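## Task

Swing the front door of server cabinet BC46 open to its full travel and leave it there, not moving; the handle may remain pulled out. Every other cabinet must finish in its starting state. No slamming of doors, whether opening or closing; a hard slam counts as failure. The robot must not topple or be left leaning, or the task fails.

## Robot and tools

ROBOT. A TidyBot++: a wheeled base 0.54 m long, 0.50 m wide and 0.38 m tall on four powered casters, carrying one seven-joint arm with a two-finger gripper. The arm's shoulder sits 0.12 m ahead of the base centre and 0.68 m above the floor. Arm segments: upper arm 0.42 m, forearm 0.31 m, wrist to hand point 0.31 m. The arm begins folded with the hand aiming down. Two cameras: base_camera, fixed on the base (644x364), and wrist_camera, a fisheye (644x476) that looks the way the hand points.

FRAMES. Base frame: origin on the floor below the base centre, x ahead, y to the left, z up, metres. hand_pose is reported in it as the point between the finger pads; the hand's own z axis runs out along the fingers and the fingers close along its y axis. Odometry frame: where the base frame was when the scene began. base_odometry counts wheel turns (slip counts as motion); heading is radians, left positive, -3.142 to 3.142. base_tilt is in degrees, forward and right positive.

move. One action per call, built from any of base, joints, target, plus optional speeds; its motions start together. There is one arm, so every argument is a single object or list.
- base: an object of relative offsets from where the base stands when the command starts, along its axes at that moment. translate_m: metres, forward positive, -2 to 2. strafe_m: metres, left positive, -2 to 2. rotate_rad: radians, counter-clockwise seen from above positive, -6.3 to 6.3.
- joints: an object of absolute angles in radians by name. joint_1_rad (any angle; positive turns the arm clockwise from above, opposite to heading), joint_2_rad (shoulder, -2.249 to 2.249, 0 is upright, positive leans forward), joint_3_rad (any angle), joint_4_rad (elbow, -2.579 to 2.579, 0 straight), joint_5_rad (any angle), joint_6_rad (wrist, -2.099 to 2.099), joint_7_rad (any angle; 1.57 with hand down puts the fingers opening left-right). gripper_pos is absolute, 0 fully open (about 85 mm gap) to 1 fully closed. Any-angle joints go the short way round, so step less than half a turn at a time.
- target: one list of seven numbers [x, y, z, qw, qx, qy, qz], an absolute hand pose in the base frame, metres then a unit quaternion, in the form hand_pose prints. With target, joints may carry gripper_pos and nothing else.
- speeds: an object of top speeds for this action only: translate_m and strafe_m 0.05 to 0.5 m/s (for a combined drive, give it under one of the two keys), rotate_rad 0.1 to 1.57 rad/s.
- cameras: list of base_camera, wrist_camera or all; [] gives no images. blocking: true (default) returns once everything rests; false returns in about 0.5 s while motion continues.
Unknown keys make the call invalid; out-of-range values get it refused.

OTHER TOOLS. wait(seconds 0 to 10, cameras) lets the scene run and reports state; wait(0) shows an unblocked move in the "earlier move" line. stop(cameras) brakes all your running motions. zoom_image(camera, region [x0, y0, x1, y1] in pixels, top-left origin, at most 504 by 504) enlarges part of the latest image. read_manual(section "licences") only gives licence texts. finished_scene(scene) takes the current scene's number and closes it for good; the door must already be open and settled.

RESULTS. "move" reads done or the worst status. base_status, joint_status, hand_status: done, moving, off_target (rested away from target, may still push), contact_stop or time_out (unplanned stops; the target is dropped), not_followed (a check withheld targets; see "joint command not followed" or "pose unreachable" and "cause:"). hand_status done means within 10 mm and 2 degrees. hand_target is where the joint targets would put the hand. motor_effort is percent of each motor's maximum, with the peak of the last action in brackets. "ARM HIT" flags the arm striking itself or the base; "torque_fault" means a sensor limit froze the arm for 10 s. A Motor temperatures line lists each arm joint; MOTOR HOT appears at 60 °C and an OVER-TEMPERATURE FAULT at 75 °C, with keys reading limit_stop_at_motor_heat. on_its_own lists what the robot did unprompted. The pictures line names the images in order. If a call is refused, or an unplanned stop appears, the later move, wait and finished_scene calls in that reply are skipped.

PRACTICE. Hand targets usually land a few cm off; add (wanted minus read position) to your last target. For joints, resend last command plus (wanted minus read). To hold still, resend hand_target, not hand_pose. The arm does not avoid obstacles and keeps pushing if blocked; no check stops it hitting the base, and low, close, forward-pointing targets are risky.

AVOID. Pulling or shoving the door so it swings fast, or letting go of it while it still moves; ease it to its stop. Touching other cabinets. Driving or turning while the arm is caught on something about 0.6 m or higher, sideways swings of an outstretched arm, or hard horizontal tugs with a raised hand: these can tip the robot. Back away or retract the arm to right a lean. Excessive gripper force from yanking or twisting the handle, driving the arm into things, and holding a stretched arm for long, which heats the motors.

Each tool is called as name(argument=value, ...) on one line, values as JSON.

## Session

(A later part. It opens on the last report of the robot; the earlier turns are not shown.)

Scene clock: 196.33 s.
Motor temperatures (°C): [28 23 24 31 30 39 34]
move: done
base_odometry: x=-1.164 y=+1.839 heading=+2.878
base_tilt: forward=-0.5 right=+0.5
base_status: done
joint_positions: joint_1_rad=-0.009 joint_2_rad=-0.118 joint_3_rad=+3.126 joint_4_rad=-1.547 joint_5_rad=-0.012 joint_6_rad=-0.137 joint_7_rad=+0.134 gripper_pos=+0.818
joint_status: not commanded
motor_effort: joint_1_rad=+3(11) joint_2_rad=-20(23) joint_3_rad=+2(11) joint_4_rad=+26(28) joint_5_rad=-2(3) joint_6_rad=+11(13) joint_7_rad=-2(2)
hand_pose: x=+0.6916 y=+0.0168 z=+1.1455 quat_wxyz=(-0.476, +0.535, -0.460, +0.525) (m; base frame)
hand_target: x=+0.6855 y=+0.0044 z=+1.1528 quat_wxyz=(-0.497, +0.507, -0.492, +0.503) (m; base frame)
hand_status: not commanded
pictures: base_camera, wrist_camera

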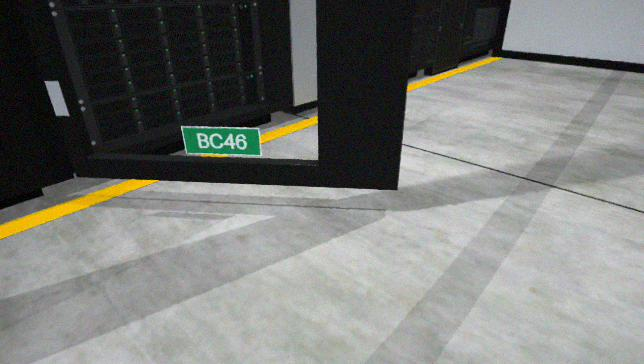

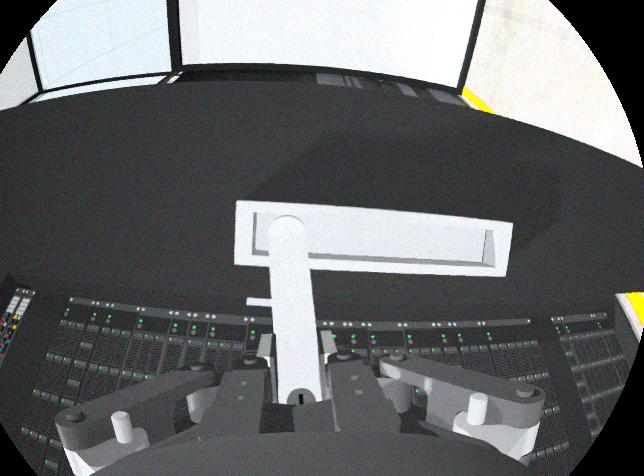

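move(base={"translate_m":-0.100,"strafe_m":0.268,"rotate_rad":-0.3}, speeds={"translate_m":0.12,"rotate_rad":0.13})

move(base={"translate_m":-0.100,"strafe_m":0.265,"rotate_rad":-0.3}, speeds={"translate_m":0.12,"rotate_rad":0.13})

Scene clock: 201.27 s.
Motor temperatures (°C): [28 23 24 31 30 39 34]
move: done
base_odometry: x=-1.138 y=+1.554 heading=+2.577
base_tilt: forward=-0.5 right=+0.5
base_status: done
joint_positions: joint_1_rad=-0.010 joint_2_rad=-0.117 joint_3_rad=+3.127 joint_4_rad=-1.546 joint_5_rad=-0.012 joint_6_rad=-0.138 joint_7_rad=+0.134 gripper_pos=+0.818
joint_status: not commanded
motor_effort: joint_1_rad=+3(9) joint_2_rad=-20(22) joint_3_rad=+3(8) joint_4_rad=+26(28) joint_5_rad=-2(2) joint_6_rad=+12(13) joint_7_rad=-2(2)
hand_pose: x=+0.6918 y=+0.0162 z=+1.1456 quat_wxyz=(-0.476, +0.535, -0.460, +0.525) (m; base frame)
hand_target: x=+0.6855 y=+0.0044 z=+1.1528 quat_wxyz=(-0.497, +0.507, -0.492, +0.503) (m; base frame)
hand_status: not commanded
pictures: base_camera, wrist_camera

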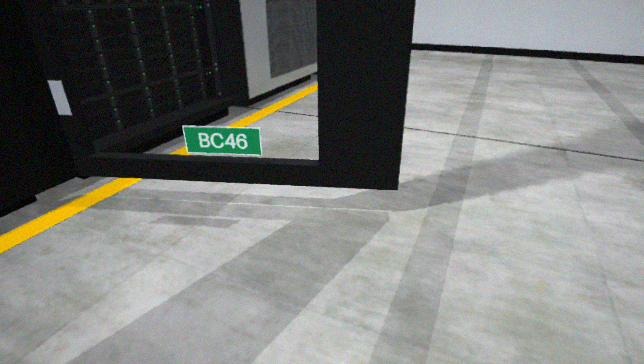

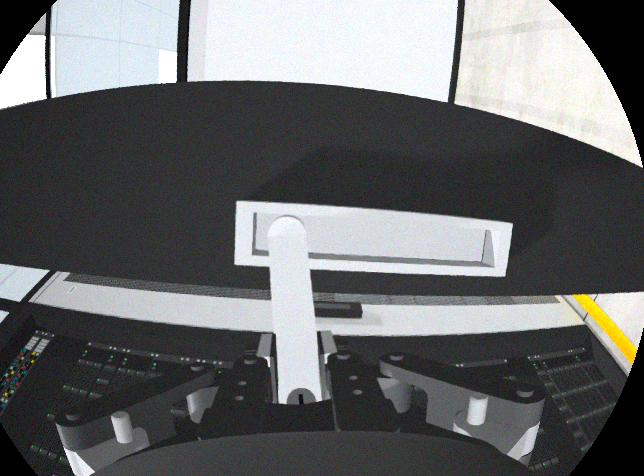

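Scene clock: 204.23 s.
Motor temperatures (°C): [28 23 24 32 30 39 34]
move: done
base_odometry: x=-1.195 y=+1.276 heading=+2.276
base_tilt: forward=-0.5 right=+0.5
base_status: done
joint_positions: joint_1_rad=-0.013 joint_2_rad=-0.117 joint_3_rad=+3.124 joint_4_rad=-1.544 joint_5_rad=-0.012 joint_6_rad=-0.140 joint_7_rad=+0.133 gripper_pos=+0.818
joint_status: not commanded
motor_effort: joint_1_rad=+2(9) joint_2_rad=-19(23) joint_3_rad=+3(8) joint_4_rad=+26(28) joint_5_rad=-2(3) joint_6_rad=+11(13) joint_7_rad=-2(2)
hand_pose: x=+0.6917 y=+0.0201 z=+1.1457 quat_wxyz=(-0.477, +0.536, -0.459, +0.523) (m; base frame)
hand_target: x=+0.6855 y=+0.0044 z=+1.1528 quat_wxyz=(-0.497, +0.507, -0.492, +0.503) (m; base frame)
hand_status: not commanded
pictures: base_camera, wrist_camera

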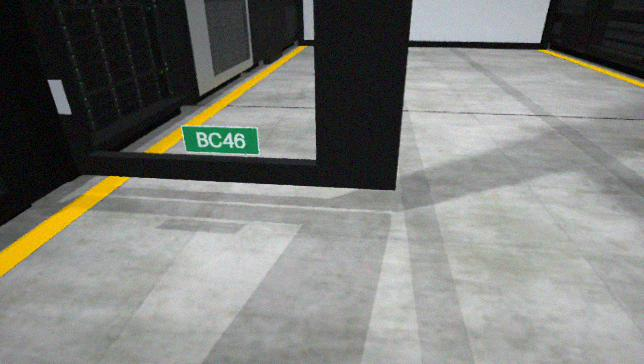

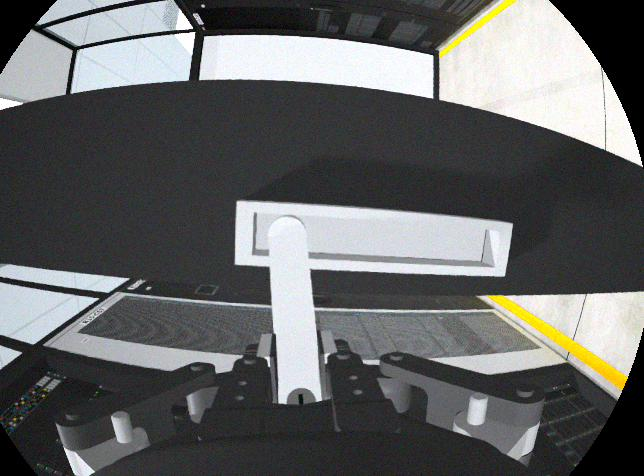

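move(base={"translate_m":-0.072,"strafe_m":0.178,"rotate_rad":-0.2}, speeds={"translate_m":0.12,"rotate_rad":0.13}, cameras=["base_camera"])

move(joints={"gripper_pos":0.3}, cameras=[])

move(base={"translate_m":-0.15}, speeds={"translate_m":0.15})

Scene clock: 208.70 s.
Motor temperatures (°C): [28 23 24 32 30 39 34]
move: done
base_odometry: x=-1.284 y=+1.106 heading=+2.075
base_tilt: forward=-0.5 right=+0.5
base_status: done
joint_positions: joint_1_rad=-0.011 joint_2_rad=-0.117 joint_3_rad=+3.126 joint_4_rad=-1.544 joint_5_rad=-0.012 joint_6_rad=-0.141 joint_7_rad=+0.133 gripper_pos=+0.818
joint_status: not commanded
motor_effort: joint_1_rad=+2(9) joint_2_rad=-20(23) joint_3_rad=+2(8) joint_4_rad=+26(28) joint_5_rad=-2(2) joint_6_rad=+11(14) joint_7_rad=-2(2)
hand_pose: x=+0.6918 y=+0.0177 z=+1.1458 quat_wxyz=(-0.476, +0.535, -0.460, +0.524) (m; base frame)
hand_target: x=+0.6855 y=+0.0044 z=+1.1528 quat_wxyz=(-0.497, +0.507, -0.492, +0.503) (m; base frame)
hand_status: not commanded
pictures: base_camera

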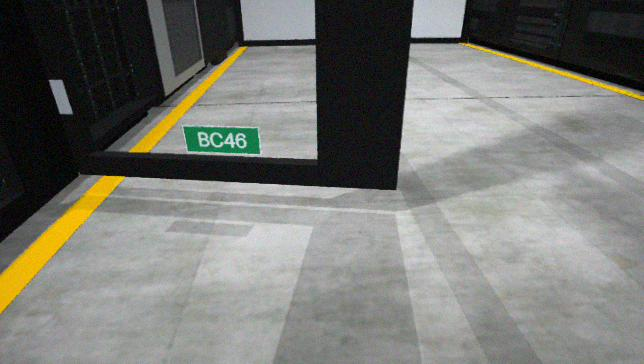

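Scene clock: 209.63 s.
Motor temperatures (°C): [28 23 24 32 30 39 34]
move: done
base_odometry: x=-1.284 y=+1.106 heading=+2.075
base_tilt: forward=-0.5 right=+0.5
base_status: not commanded
joint_positions: joint_1_rad=-0.011 joint_2_rad=-0.122 joint_3_rad=+3.127 joint_4_rad=-1.537 joint_5_rad=-0.012 joint_6_rad=-0.141 joint_7_rad=+0.113 gripper_pos=+0.300
joint_status: all done
motor_effort: joint_1_rad=+1(3) joint_2_rad=-17(20) joint_3_rad=+1(3) joint_4_rad=+23(26) joint_5_rad=+0(2) joint_6_rad=+8(12) joint_7_rad=+1(2)
hand_pose: x=+0.6893 y=+0.0169 z=+1.1526 quat_wxyz=(-0.484, +0.527, -0.463, +0.522) (m; base frame)
hand_target: x=+0.6855 y=+0.0044 z=+1.1528 quat_wxyz=(-0.497, +0.507, -0.492, +0.503) (m; base frame)
hand_status: not commanded
pictures: none
No camera images: "cameras" was empty.

Scene clock: 211.27 s.
Motor temperatures (°C): [28 23 24 32 30 39 34]
move: done
base_odometry: x=-1.211 y=+0.974 heading=+2.075
base_tilt: forward=-0.5 right=+0.5
base_status: done
joint_positions: joint_1_rad=-0.011 joint_2_rad=-0.132 joint_3_rad=+3.127 joint_4_rad=-1.537 joint_5_rad=-0.012 joint_6_rad=-0.141 joint_7_rad=+0.113 gripper_pos=+0.300
joint_status: not commanded
motor_effort: joint_1_rad=+1(2) joint_2_rad=-16(21) joint_3_rad=+1(2) joint_4_rad=+23(24) joint_5_rad=+0(1) joint_6_rad=+9(9) joint_7_rad=+0(1)
hand_pose: x=+0.6845 y=+0.0168 z=+1.1585 quat_wxyz=(-0.486, +0.525, -0.461, +0.525) (m; base frame)
hand_target: x=+0.6855 y=+0.0044 z=+1.1528 quat_wxyz=(-0.497, +0.507, -0.492, +0.503) (m; base frame)
hand_status: not commanded
pictures: base_camera, wrist_camera

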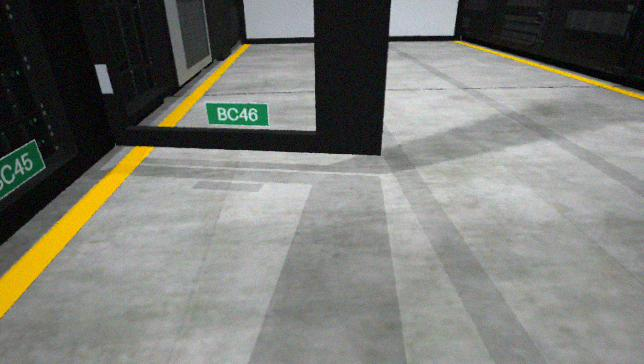

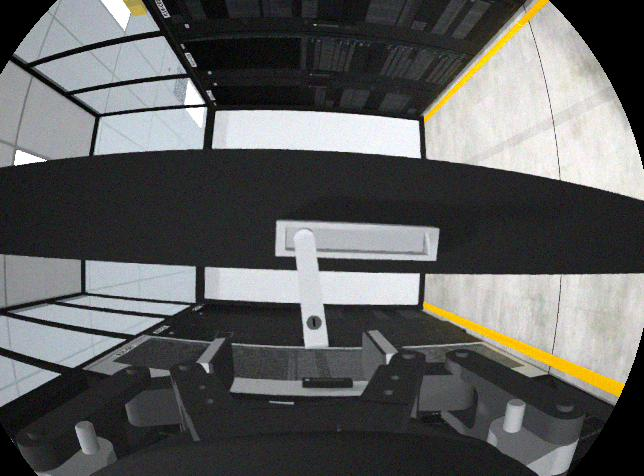

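move(base={"strafe_m":-0.62,"rotate_rad":0.056}, joints={"gripper_pos":1.0})

move(base={"translate_m":1.15})

move(joints={"joint_1_rad":-1.57})

Scene clock: 221.37 s.
Motor temperatures (°C): [28 23 24 32 30 39 34]
move: done
base_odometry: x=-0.668 y=+1.274 heading=+2.131
base_tilt: forward=-0.5 right=+0.5
base_status: done
joint_positions: joint_1_rad=-0.008 joint_2_rad=-0.132 joint_3_rad=+3.134 joint_4_rad=-1.537 joint_5_rad=-0.012 joint_6_rad=-0.141 joint_7_rad=+0.113 gripper_pos=+0.999
joint_status: all done
motor_effort: joint_1_rad=+0(5) joint_2_rad=-17(17) joint_3_rad=+1(5) joint_4_rad=+23(23) joint_5_rad=+0(1) joint_6_rad=+9(9) joint_7_rad=+0(1)
hand_pose: x=+0.6847 y=+0.0111 z=+1.1585 quat_wxyz=(-0.484, +0.522, -0.463, +0.527) (m; base frame)
hand_target: x=+0.6855 y=+0.0044 z=+1.1528 quat_wxyz=(-0.497, +0.507, -0.492, +0.503) (m; base frame)
hand_status: not commanded
pictures: base_camera, wrist_camera

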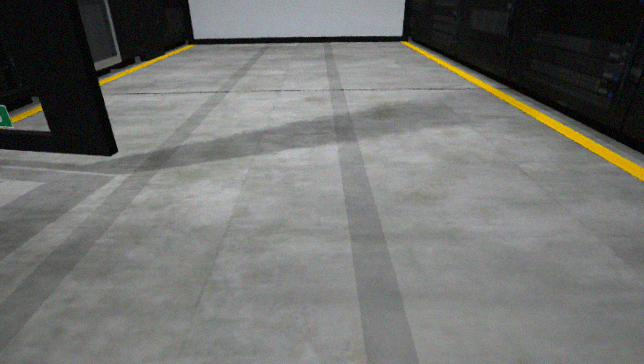

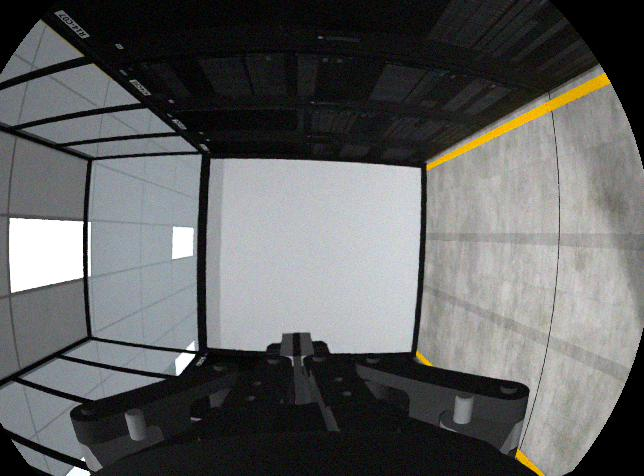

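Scene clock: 224.70 s.
Motor temperatures (°C): [28 23 24 32 30 39 34]
move: done
base_odometry: x=-1.280 y=+2.248 heading=+2.131
base_tilt: forward=-0.4 right=+0.5
base_status: done
joint_positions: joint_1_rad=-0.008 joint_2_rad=-0.129 joint_3_rad=+3.134 joint_4_rad=-1.537 joint_5_rad=-0.012 joint_6_rad=-0.141 joint_7_rad=+0.113 gripper_pos=+0.999
joint_status: not commanded
motor_effort: joint_1_rad=+1(2) joint_2_rad=-16(20) joint_3_rad=+1(1) joint_4_rad=+23(24) joint_5_rad=+0(1) joint_6_rad=+9(9) joint_7_rad=+1(1)
hand_pose: x=+0.6861 y=+0.0112 z=+1.1569 quat_wxyz=(-0.484, +0.523, -0.464, +0.526) (m; base frame)
hand_target: x=+0.6855 y=+0.0044 z=+1.1528 quat_wxyz=(-0.497, +0.507, -0.492, +0.503) (m; base frame)
hand_status: not commanded
pictures: base_camera, wrist_camera

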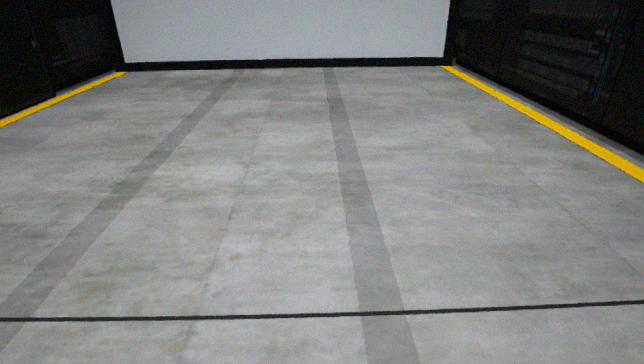

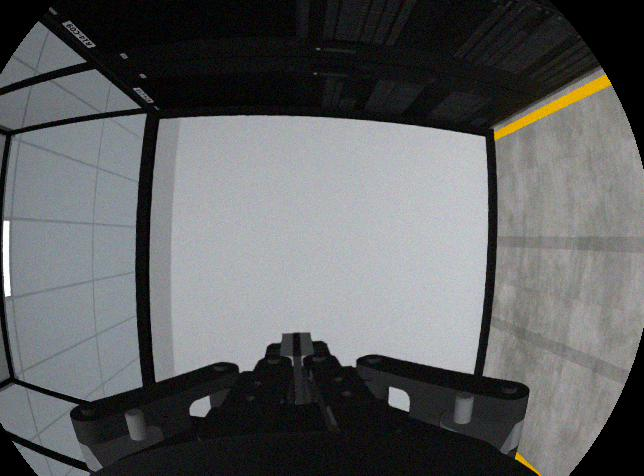

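Scene clock: 227.50 s.
Motor temperatures (°C): [28 23 24 32 30 39 34]
move: done
base_odometry: x=-1.280 y=+2.248 heading=+2.131
base_tilt: forward=-0.5 right=+0.5
base_status: not commanded
joint_positions: joint_1_rad=-1.552 joint_2_rad=-0.129 joint_3_rad=+3.134 joint_4_rad=-1.537 joint_5_rad=-0.012 joint_6_rad=-0.141 joint_7_rad=+0.113 gripper_pos=+0.999
joint_status: all done
motor_effort: joint_1_rad=+1(3) joint_2_rad=-15(18) joint_3_rad=+1(2) joint_4_rad=+22(23) joint_5_rad=+1(1) joint_6_rad=+9(9) joint_7_rad=+1(1)
hand_pose: x=+0.1231 y=+0.5672 z=+1.1569 quat_wxyz=(-0.714, +0.698, +0.032, +0.040) (m; base frame)
hand_target: x=+0.1150 y=+0.5665 z=+1.1528 quat_wxyz=(-0.707, +0.707, +0.010, +0.005) (m; base frame)
hand_status: not commanded
pictures: base_camera, wrist_camera

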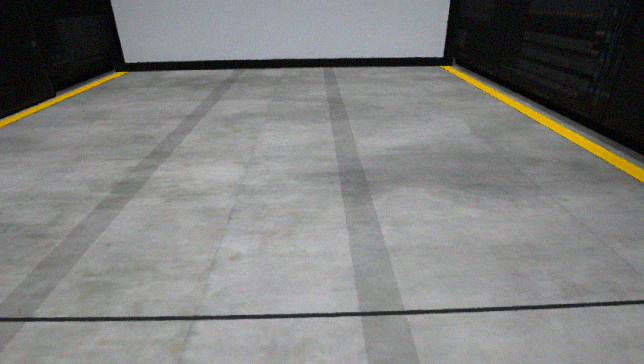

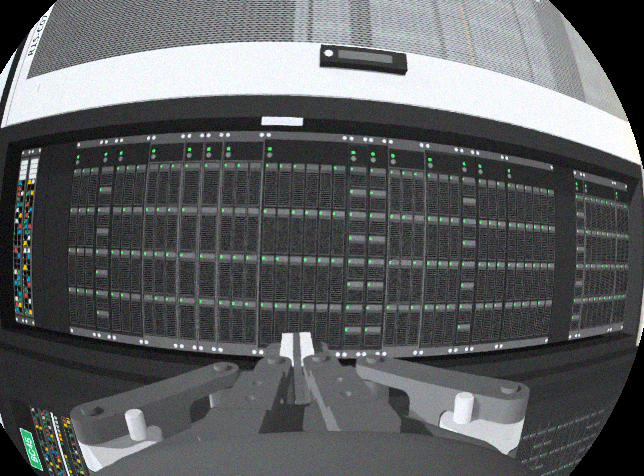

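move(base={"translate_m":-0.40,"strafe_m":0.0}, speeds={"translate_m":0.12}, cameras=["wrist_camera"])

move(base={"translate_m":-0.18,"strafe_m":0.08}, speeds={"translate_m":0.1}, cameras=["wrist_camera"])

Scene clock: 236.67 s.
Motor temperatures (°C): [28 23 24 32 30 39 34]
move: done
base_odometry: x=-1.067 y=+1.910 heading=+2.131
base_tilt: forward=-0.5 right=+0.5
base_status: done
joint_positions: joint_1_rad=-1.489 joint_2_rad=-0.129 joint_3_rad=+3.235 joint_4_rad=-1.535 joint_5_rad=-0.012 joint_6_rad=-0.141 joint_7_rad=+0.113 gripper_pos=+0.999
joint_status: not commanded
motor_effort: joint_1_rad=-15(18) joint_2_rad=-16(19) joint_3_rad=-16(18) joint_4_rad=+23(23) joint_5_rad=-3(4) joint_6_rad=+8(9) joint_7_rad=-1(1)
hand_pose: x=+0.2215 y=+0.5594 z=+1.1576 quat_wxyz=(-0.709, +0.698, -0.029, +0.094) (m; base frame)
hand_target: x=+0.1150 y=+0.5665 z=+1.1528 quat_wxyz=(-0.707, +0.707, +0.010, +0.005) (m; base frame)
hand_status: not commanded
pictures: wrist_camera

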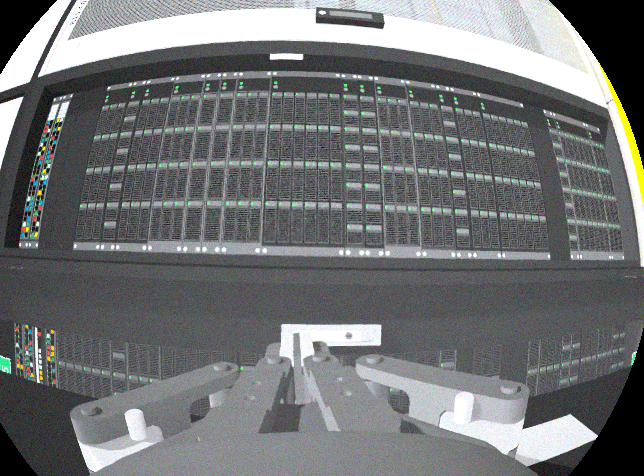

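Scene clock: 241.33 s.
Motor temperatures (°C): [28 23 25 32 30 39 34]
move: time_out
base_odometry: x=-1.039 y=+1.717 heading=+2.127
base_tilt: forward=-0.4 right=+0.5
base_status: translate_m time_out (by the wheels' count: -0.178 of -0.180); strafe_m time_out (by the wheels' count: +0.079 of +0.080)
joint_positions: joint_1_rad=-1.324 joint_2_rad=-0.164 joint_3_rad=+3.442 joint_4_rad=-1.550 joint_5_rad=-0.012 joint_6_rad=-0.141 joint_7_rad=+0.108 gripper_pos=+0.999
joint_status: not commanded
motor_effort: joint_1_rad=-48(50) joint_2_rad=-8(17) joint_3_rad=-52(54) joint_4_rad=+27(30) joint_5_rad=-4(5) joint_6_rad=+10(13) joint_7_rad=+0(2)
hand_pose: x=+0.4252 y=+0.4670 z=+1.1646 quat_wxyz=(-0.689, +0.673, -0.170, +0.210) (m; base frame)
hand_target: x=+0.1150 y=+0.5665 z=+1.1528 quat_wxyz=(-0.707, +0.707, +0.010, +0.005) (m; base frame)
hand_status: not commanded
pictures: wrist_camera

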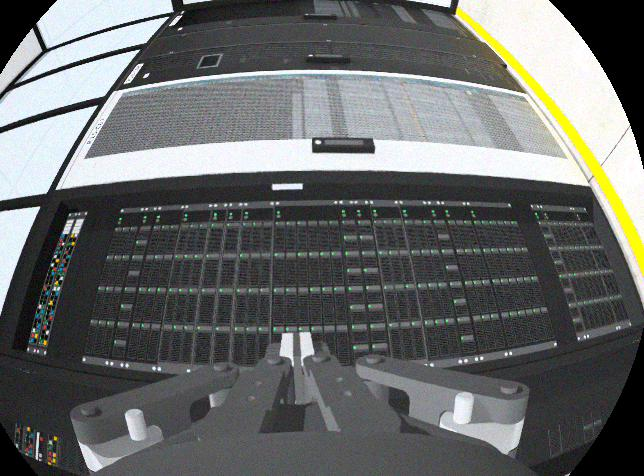

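move(base={"translate_m":0.3}, speeds={"translate_m":0.15})

Scene clock: 254.17 s.
Motor temperatures (°C): [29 23 26 32 30 39 34]
move: done
base_odometry: x=-1.198 y=+1.972 heading=+2.128
base_tilt: forward=-0.5 right=+0.5
base_status: done
joint_positions: joint_1_rad=-1.560 joint_2_rad=-0.138 joint_3_rad=+3.148 joint_4_rad=-1.521 joint_5_rad=-0.012 joint_6_rad=-0.158 joint_7_rad=+0.106 gripper_pos=+0.999
joint_status: not commanded
motor_effort: joint_1_rad=+0(47) joint_2_rad=-16(17) joint_3_rad=+1(50) joint_4_rad=+23(38) joint_5_rad=+1(4) joint_6_rad=+9(19) joint_7_rad=+1(2)
hand_pose: x=+0.1270 y=+0.5621 z=+1.1667 quat_wxyz=(-0.717, +0.696, +0.027, +0.039) (m; base frame)
hand_target: x=+0.1150 y=+0.5665 z=+1.1528 quat_wxyz=(-0.707, +0.707, +0.010, +0.005) (m; base frame)
hand_status: not commanded
pictures: base_camera, wrist_camera

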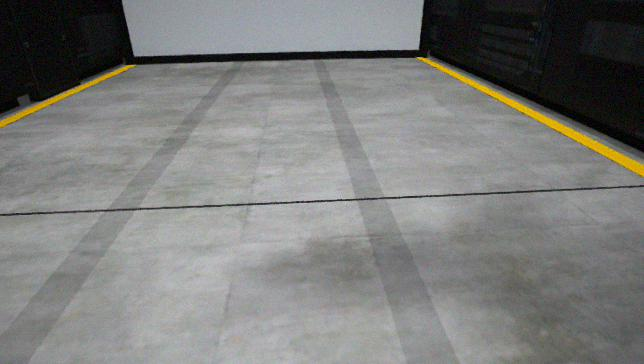

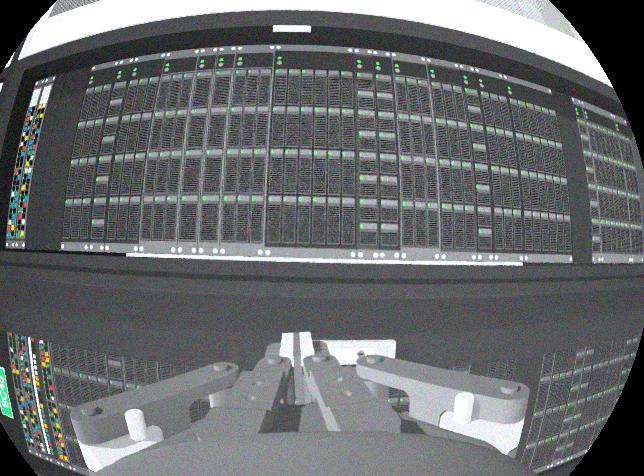

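move(base={"translate_m":0.4}, joints={"joint_1_rad":-2.2})

Scene clock: 261.60 s.
Motor temperatures (°C): [29 23 25 32 30 39 34]
move: done
base_odometry: x=-1.409 y=+2.312 heading=+2.128
base_tilt: forward=-0.5 right=+0.5
base_status: done
joint_positions: joint_1_rad=-2.180 joint_2_rad=-0.138 joint_3_rad=+3.148 joint_4_rad=-1.521 joint_5_rad=-0.012 joint_6_rad=-0.158 joint_7_rad=+0.106 gripper_pos=+0.999
joint_status: all done
motor_effort: joint_1_rad=+1(2) joint_2_rad=-16(18) joint_3_rad=+1(3) joint_4_rad=+23(23) joint_5_rad=+0(1) joint_6_rad=+9(9) joint_7_rad=+0(1)
hand_pose: x=-0.2013 y=+0.4621 z=+1.1666 quat_wxyz=(-0.694, +0.654, +0.239, -0.182) (m; base frame)
hand_target: x=-0.2180 y=+0.4554 z=+1.1528 quat_wxyz=(-0.674, +0.669, +0.228, -0.215) (m; base frame)
hand_status: not commanded
pictures: base_camera, wrist_camera

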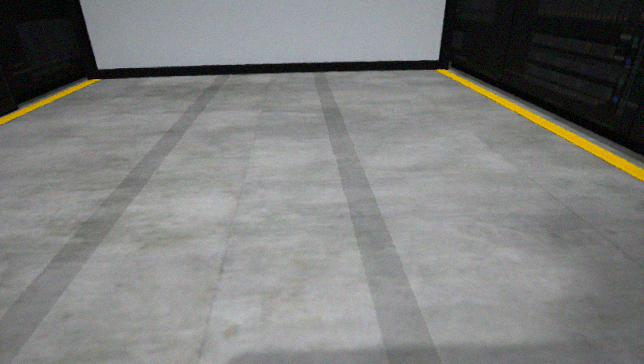

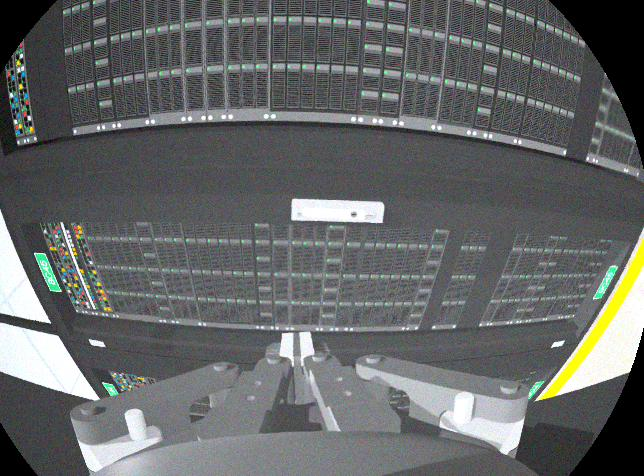

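move(joints={"joint_1_rad":-2.8}, cameras=["wrist_camera"])

Scene clock: 265.43 s.
Motor temperatures (°C): [29 23 25 32 30 39 34]
move: done
base_odometry: x=-1.409 y=+2.312 heading=+2.128
base_tilt: forward=-0.5 right=+0.5
base_status: not commanded
joint_positions: joint_1_rad=-2.782 joint_2_rad=-0.138 joint_3_rad=+3.146 joint_4_rad=-1.521 joint_5_rad=-0.012 joint_6_rad=-0.158 joint_7_rad=+0.106 gripper_pos=+0.999
joint_status: all done
motor_effort: joint_1_rad=+1(4) joint_2_rad=-16(17) joint_3_rad=+0(2) joint_4_rad=+23(23) joint_5_rad=+1(1) joint_6_rad=+9(9) joint_7_rad=+1(1)
hand_pose: x=-0.4069 y=+0.1987 z=+1.1666 quat_wxyz=(-0.609, +0.554, +0.422, -0.380) (m; base frame)
hand_target: x=-0.4163 y=+0.1856 z=+1.1528 quat_wxyz=(-0.581, +0.571, +0.416, -0.404) (m; base frame)
hand_status: not commanded
pictures: wrist_camera

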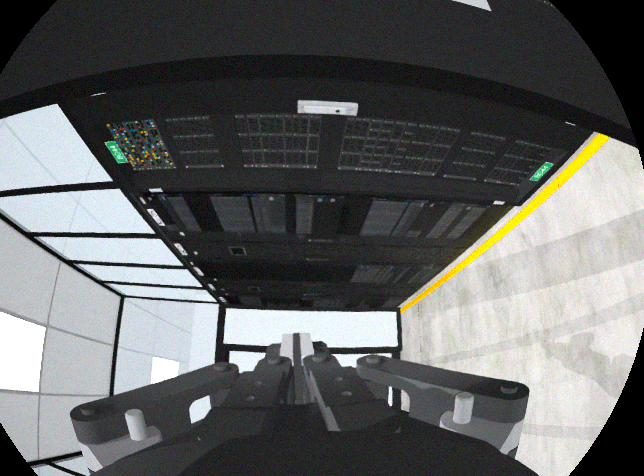

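zoom_image(camera="wrist_camera", region=[60, 60, 260, 220])

zoom_image(camera="wrist_camera", region=[400, 0, 640, 220])

Scaled by 2.520.

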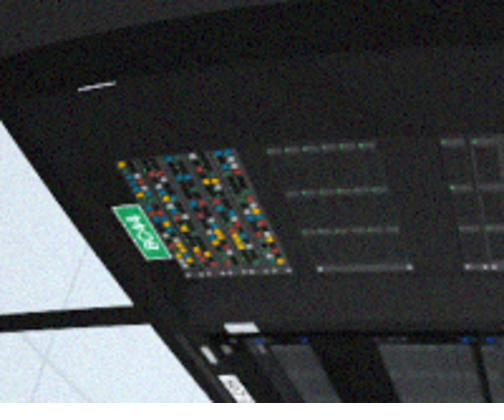

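Scaled by 2.100.

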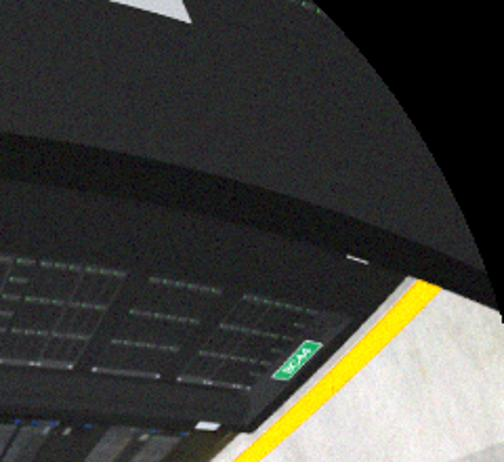

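move(base={"strafe_m":-0.1}, joints={"joint_1_rad":-1.57}, cameras=["wrist_camera"])

move(base={"translate_m":-0.3}, speeds={"translate_m":0.15}, cameras=["wrist_camera"])

move(base={"translate_m":-0.08}, speeds={"translate_m":0.1}, cameras=["wrist_camera"])

Scene clock: 284.70 s.
Motor temperatures (°C): [29 23 25 32 30 39 34]
move: done
base_odometry: x=-1.325 y=+2.365 heading=+2.128
base_tilt: forward=-0.5 right=+0.5
base_status: done
joint_positions: joint_1_rad=-1.588 joint_2_rad=-0.136 joint_3_rad=+3.140 joint_4_rad=-1.521 joint_5_rad=-0.012 joint_6_rad=-0.158 joint_7_rad=+0.106 gripper_pos=+0.999
joint_status: all done
motor_effort: joint_1_rad=+1(4) joint_2_rad=-16(19) joint_3_rad=+1(3) joint_4_rad=+23(23) joint_5_rad=+0(1) joint_6_rad=+9(9) joint_7_rad=+1(1)
hand_pose: x=+0.1061 y=+0.5628 z=+1.1658 quat_wxyz=(-0.717, +0.696, +0.040, +0.026) (m; base frame)
hand_target: x=+0.1150 y=+0.5665 z=+1.1528 quat_wxyz=(-0.707, +0.707, +0.010, +0.005) (m; base frame)
hand_status: not commanded
pictures: wrist_camera

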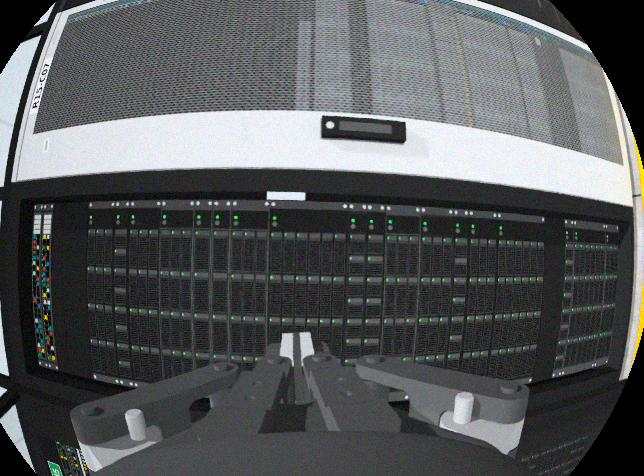

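Scene clock: 287.33 s.
Motor temperatures (°C): [29 23 25 32 30 39 34]
move: done
base_odometry: x=-1.166 y=+2.110 heading=+2.128
base_tilt: forward=-0.5 right=+0.5
base_status: done
joint_positions: joint_1_rad=-1.583 joint_2_rad=-0.136 joint_3_rad=+3.140 joint_4_rad=-1.521 joint_5_rad=-0.012 joint_6_rad=-0.158 joint_7_rad=+0.106 gripper_pos=+0.999
joint_status: not commanded
motor_effort: joint_1_rad=+1(4) joint_2_rad=-16(18) joint_3_rad=+1(3) joint_4_rad=+23(23) joint_5_rad=+1(1) joint_6_rad=+9(9) joint_7_rad=+0(1)
hand_pose: x=+0.1091 y=+0.5629 z=+1.1656 quat_wxyz=(-0.716, +0.696, +0.039, +0.028) (m; base frame)
hand_target: x=+0.1150 y=+0.5665 z=+1.1528 quat_wxyz=(-0.707, +0.707, +0.010, +0.005) (m; base frame)
hand_status: not commanded
pictures: wrist_camera

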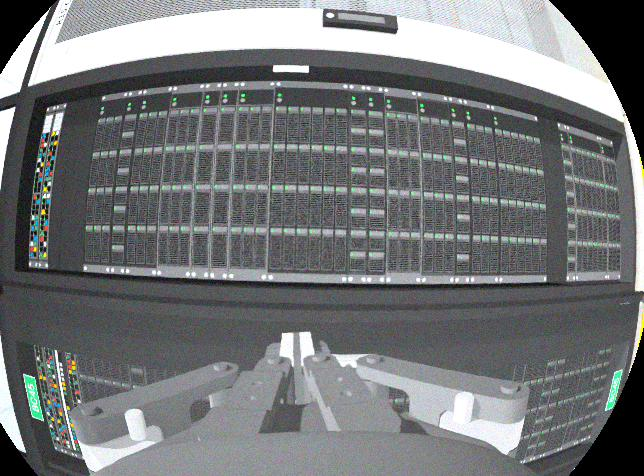

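Scene clock: 288.67 s.
Motor temperatures (°C): [29 23 25 32 30 39 34]
move: done
base_odometry: x=-1.123 y=+2.042 heading=+2.129
base_tilt: forward=-0.5 right=+0.5
base_status: done
joint_positions: joint_1_rad=-1.580 joint_2_rad=-0.136 joint_3_rad=+3.139 joint_4_rad=-1.521 joint_5_rad=-0.012 joint_6_rad=-0.158 joint_7_rad=+0.106 gripper_pos=+0.999
joint_status: not commanded
motor_effort: joint_1_rad=+1(3) joint_2_rad=-16(17) joint_3_rad=+1(3) joint_4_rad=+23(23) joint_5_rad=+0(1) joint_6_rad=+9(9) joint_7_rad=+1(1)
hand_pose: x=+0.1106 y=+0.5629 z=+1.1656 quat_wxyz=(-0.716, +0.696, +0.038, +0.029) (m; base frame)
hand_target: x=+0.1150 y=+0.5665 z=+1.1528 quat_wxyz=(-0.707, +0.707, +0.010, +0.005) (m; base frame)
hand_status: not commanded
pictures: wrist_camera

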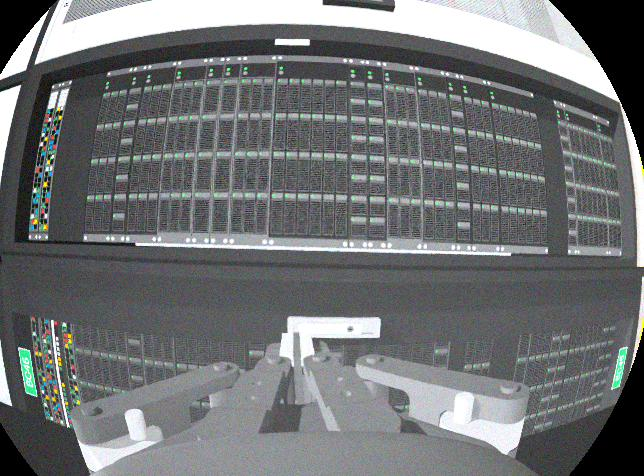

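zoom_image(camera="wrist_camera", region=[0, 300, 160, 440])

zoom_image(camera="wrist_camera", region=[220, 220, 460, 400])

Scaled by 3.150.

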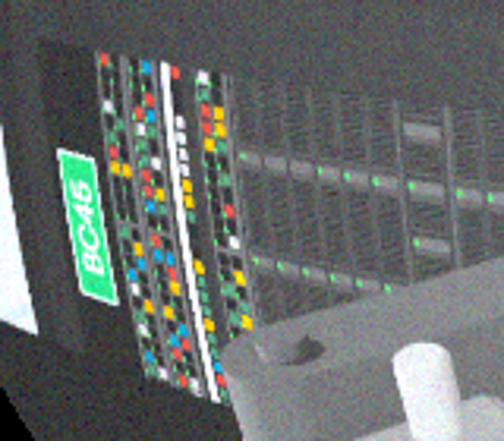

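Scaled by 2.100.

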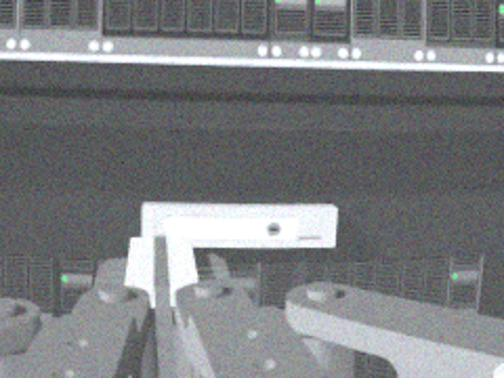

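move(base={"translate_m":-0.05}, speeds={"translate_m":0.1}, cameras=[])

move(base={"translate_m":-0.05}, speeds={"translate_m":0.1}, cameras=[])

move(base={"translate_m":-0.05}, speeds={"translate_m":0.1})

Scene clock: 295.27 s.
Motor temperatures (°C): [29 23 25 32 30 39 34]
move: done
base_odometry: x=-1.096 y=+2.000 heading=+2.129
base_tilt: forward=-0.5 right=+0.5
base_status: done
joint_positions: joint_1_rad=-1.578 joint_2_rad=-0.136 joint_3_rad=+3.139 joint_4_rad=-1.521 joint_5_rad=-0.012 joint_6_rad=-0.158 joint_7_rad=+0.106 gripper_pos=+0.999
joint_status: not commanded
motor_effort: joint_1_rad=+1(3) joint_2_rad=-16(18) joint_3_rad=+1(3) joint_4_rad=+23(23) joint_5_rad=+0(1) joint_6_rad=+9(9) joint_7_rad=+1(1)
hand_pose: x=+0.1112 y=+0.5630 z=+1.1656 quat_wxyz=(-0.716, +0.696, +0.037, +0.030) (m; base frame)
hand_target: x=+0.1150 y=+0.5665 z=+1.1528 quat_wxyz=(-0.707, +0.707, +0.010, +0.005) (m; base frame)
hand_status: not commanded
pictures: none
No camera images: "cameras" was empty.

Scene clock: 296.30 s.
Motor temperatures (°C): [29 23 25 32 30 39 34]
move: done
base_odometry: x=-1.070 y=+1.958 heading=+2.129
base_tilt: forward=-0.5 right=+0.5
base_status: done
joint_positions: joint_1_rad=-1.559 joint_2_rad=-0.136 joint_3_rad=+3.156 joint_4_rad=-1.521 joint_5_rad=-0.012 joint_6_rad=-0.158 joint_7_rad=+0.106 gripper_pos=+0.999
joint_status: not commanded
motor_effort: joint_1_rad=-2(6) joint_2_rad=-16(18) joint_3_rad=-2(7) joint_4_rad=+23(23) joint_5_rad=+0(1) joint_6_rad=+9(9) joint_7_rad=+1(1)
hand_pose: x=+0.1326 y=+0.5630 z=+1.1656 quat_wxyz=(-0.716, +0.697, +0.024, +0.042) (m; base frame)
hand_target: x=+0.1150 y=+0.5665 z=+1.1528 quat_wxyz=(-0.707, +0.707, +0.010, +0.005) (m; base frame)
hand_status: not commanded
pictures: none
No camera images: "cameras" was empty.

Scene clock: 297.33 s.
Motor temperatures (°C): [29 23 25 32 30 39 34]
move: done
base_odometry: x=-1.043 y=+1.915 heading=+2.130
base_tilt: forward=-0.5 right=+0.5
base_status: done
joint_positions: joint_1_rad=-1.521 joint_2_rad=-0.136 joint_3_rad=+3.198 joint_4_rad=-1.521 joint_5_rad=-0.012 joint_6_rad=-0.158 joint_7_rad=+0.106 gripper_pos=+0.999
joint_status: not commanded
motor_effort: joint_1_rad=-10(12) joint_2_rad=-14(18) joint_3_rad=-10(12) joint_4_rad=+21(23) joint_5_rad=-1(1) joint_6_rad=+7(9) joint_7_rad=+1(1)
hand_pose: x=+0.1800 y=+0.5605 z=+1.1656 quat_wxyz=(-0.714, +0.697, -0.006, +0.068) (m; base frame)
hand_target: x=+0.1150 y=+0.5665 z=+1.1528 quat_wxyz=(-0.707, +0.707, +0.010, +0.005) (m; base frame)
hand_status: not commanded
pictures: base_camera, wrist_camera

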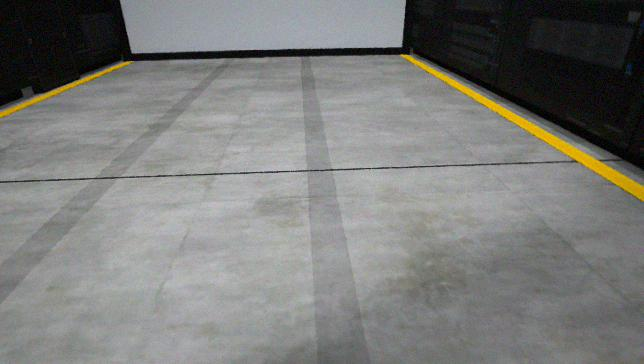

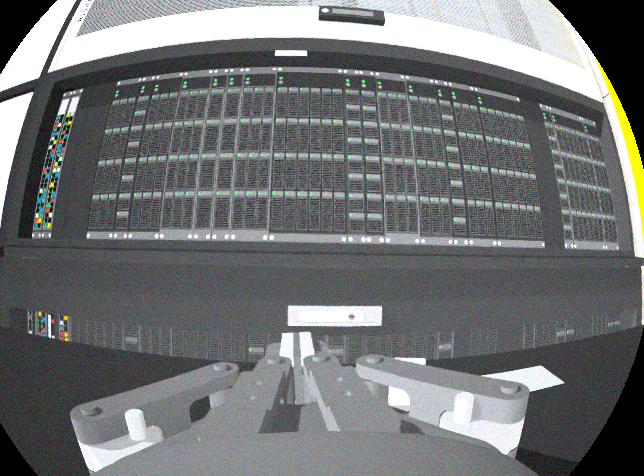

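move(base={"translate_m":0.1}, speeds={"translate_m":0.06})

move(base={"translate_m":0.65}, joints={"joint_1_rad":-2.3}, speeds={"translate_m":0.4})

Scene clock: 303.37 s.
Motor temperatures (°C): [29 23 25 32 30 39 34]
move: done
base_odometry: x=-1.096 y=+2.000 heading=+2.129
base_tilt: forward=-0.5 right=+0.5
base_status: done
joint_positions: joint_1_rad=-1.554 joint_2_rad=-0.136 joint_3_rad=+3.154 joint_4_rad=-1.521 joint_5_rad=-0.012 joint_6_rad=-0.158 joint_7_rad=+0.106 gripper_pos=+0.999
joint_status: not commanded
motor_effort: joint_1_rad=+1(10) joint_2_rad=-16(17) joint_3_rad=+1(10) joint_4_rad=+23(23) joint_5_rad=+1(1) joint_6_rad=+9(9) joint_7_rad=+1(1)
hand_pose: x=+0.1343 y=+0.5630 z=+1.1656 quat_wxyz=(-0.716, +0.697, +0.023, +0.043) (m; base frame)
hand_target: x=+0.1150 y=+0.5665 z=+1.1528 quat_wxyz=(-0.707, +0.707, +0.010, +0.005) (m; base frame)
hand_status: not commanded
pictures: base_camera, wrist_camera

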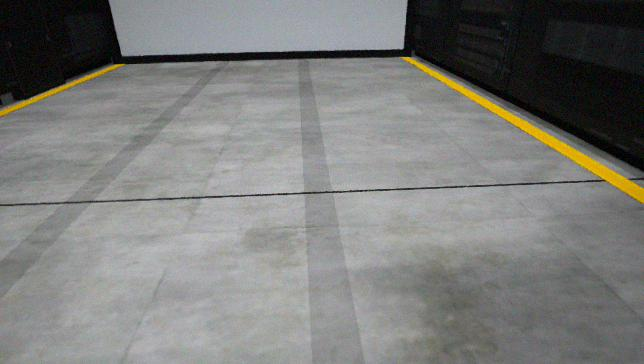

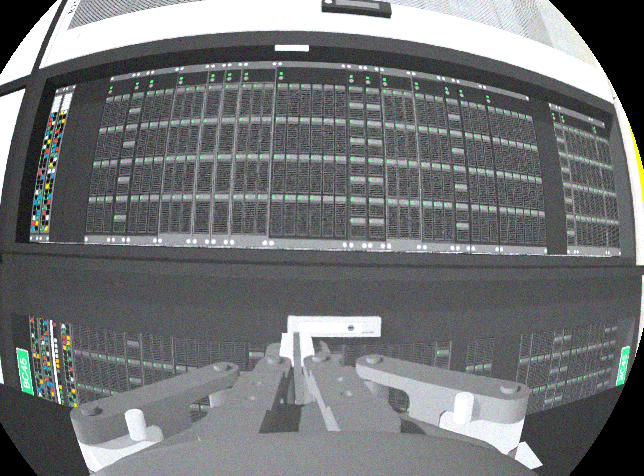

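Scene clock: 306.03 s.
Motor temperatures (°C): [29 23 25 32 30 39 33]
move: done
base_odometry: x=-1.440 y=+2.552 heading=+2.129
base_tilt: forward=-0.5 right=+0.5
base_status: done
joint_positions: joint_1_rad=-2.283 joint_2_rad=-0.136 joint_3_rad=+3.149 joint_4_rad=-1.521 joint_5_rad=-0.012 joint_6_rad=-0.158 joint_7_rad=+0.106 gripper_pos=+0.999
joint_status: all done
motor_effort: joint_1_rad=+1(3) joint_2_rad=-16(17) joint_3_rad=+1(2) joint_4_rad=+23(23) joint_5_rad=+1(1) joint_6_rad=+9(9) joint_7_rad=+1(1)
hand_pose: x=-0.2469 y=+0.4279 z=+1.1657 quat_wxyz=(-0.684, +0.642, +0.272, -0.216) (m; base frame)
hand_target: x=-0.2618 y=+0.4195 z=+1.1528 quat_wxyz=(-0.662, +0.657, +0.262, -0.248) (m; base frame)
hand_status: not commanded
pictures: base_camera, wrist_camera

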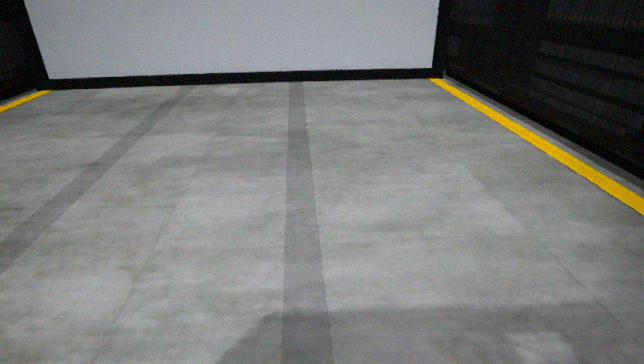

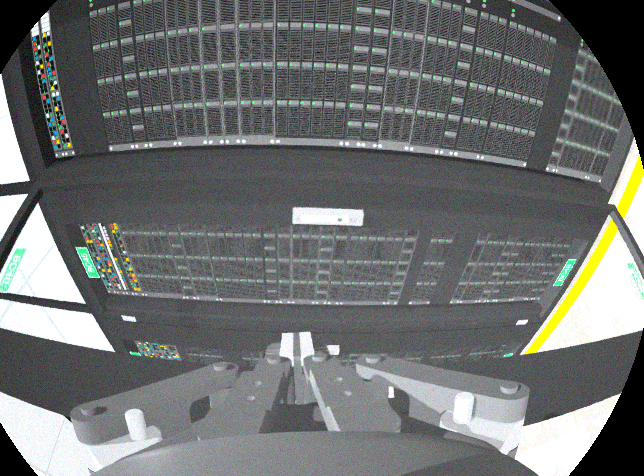

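finished_scene(scene=2)

The scene is finished: the task was done.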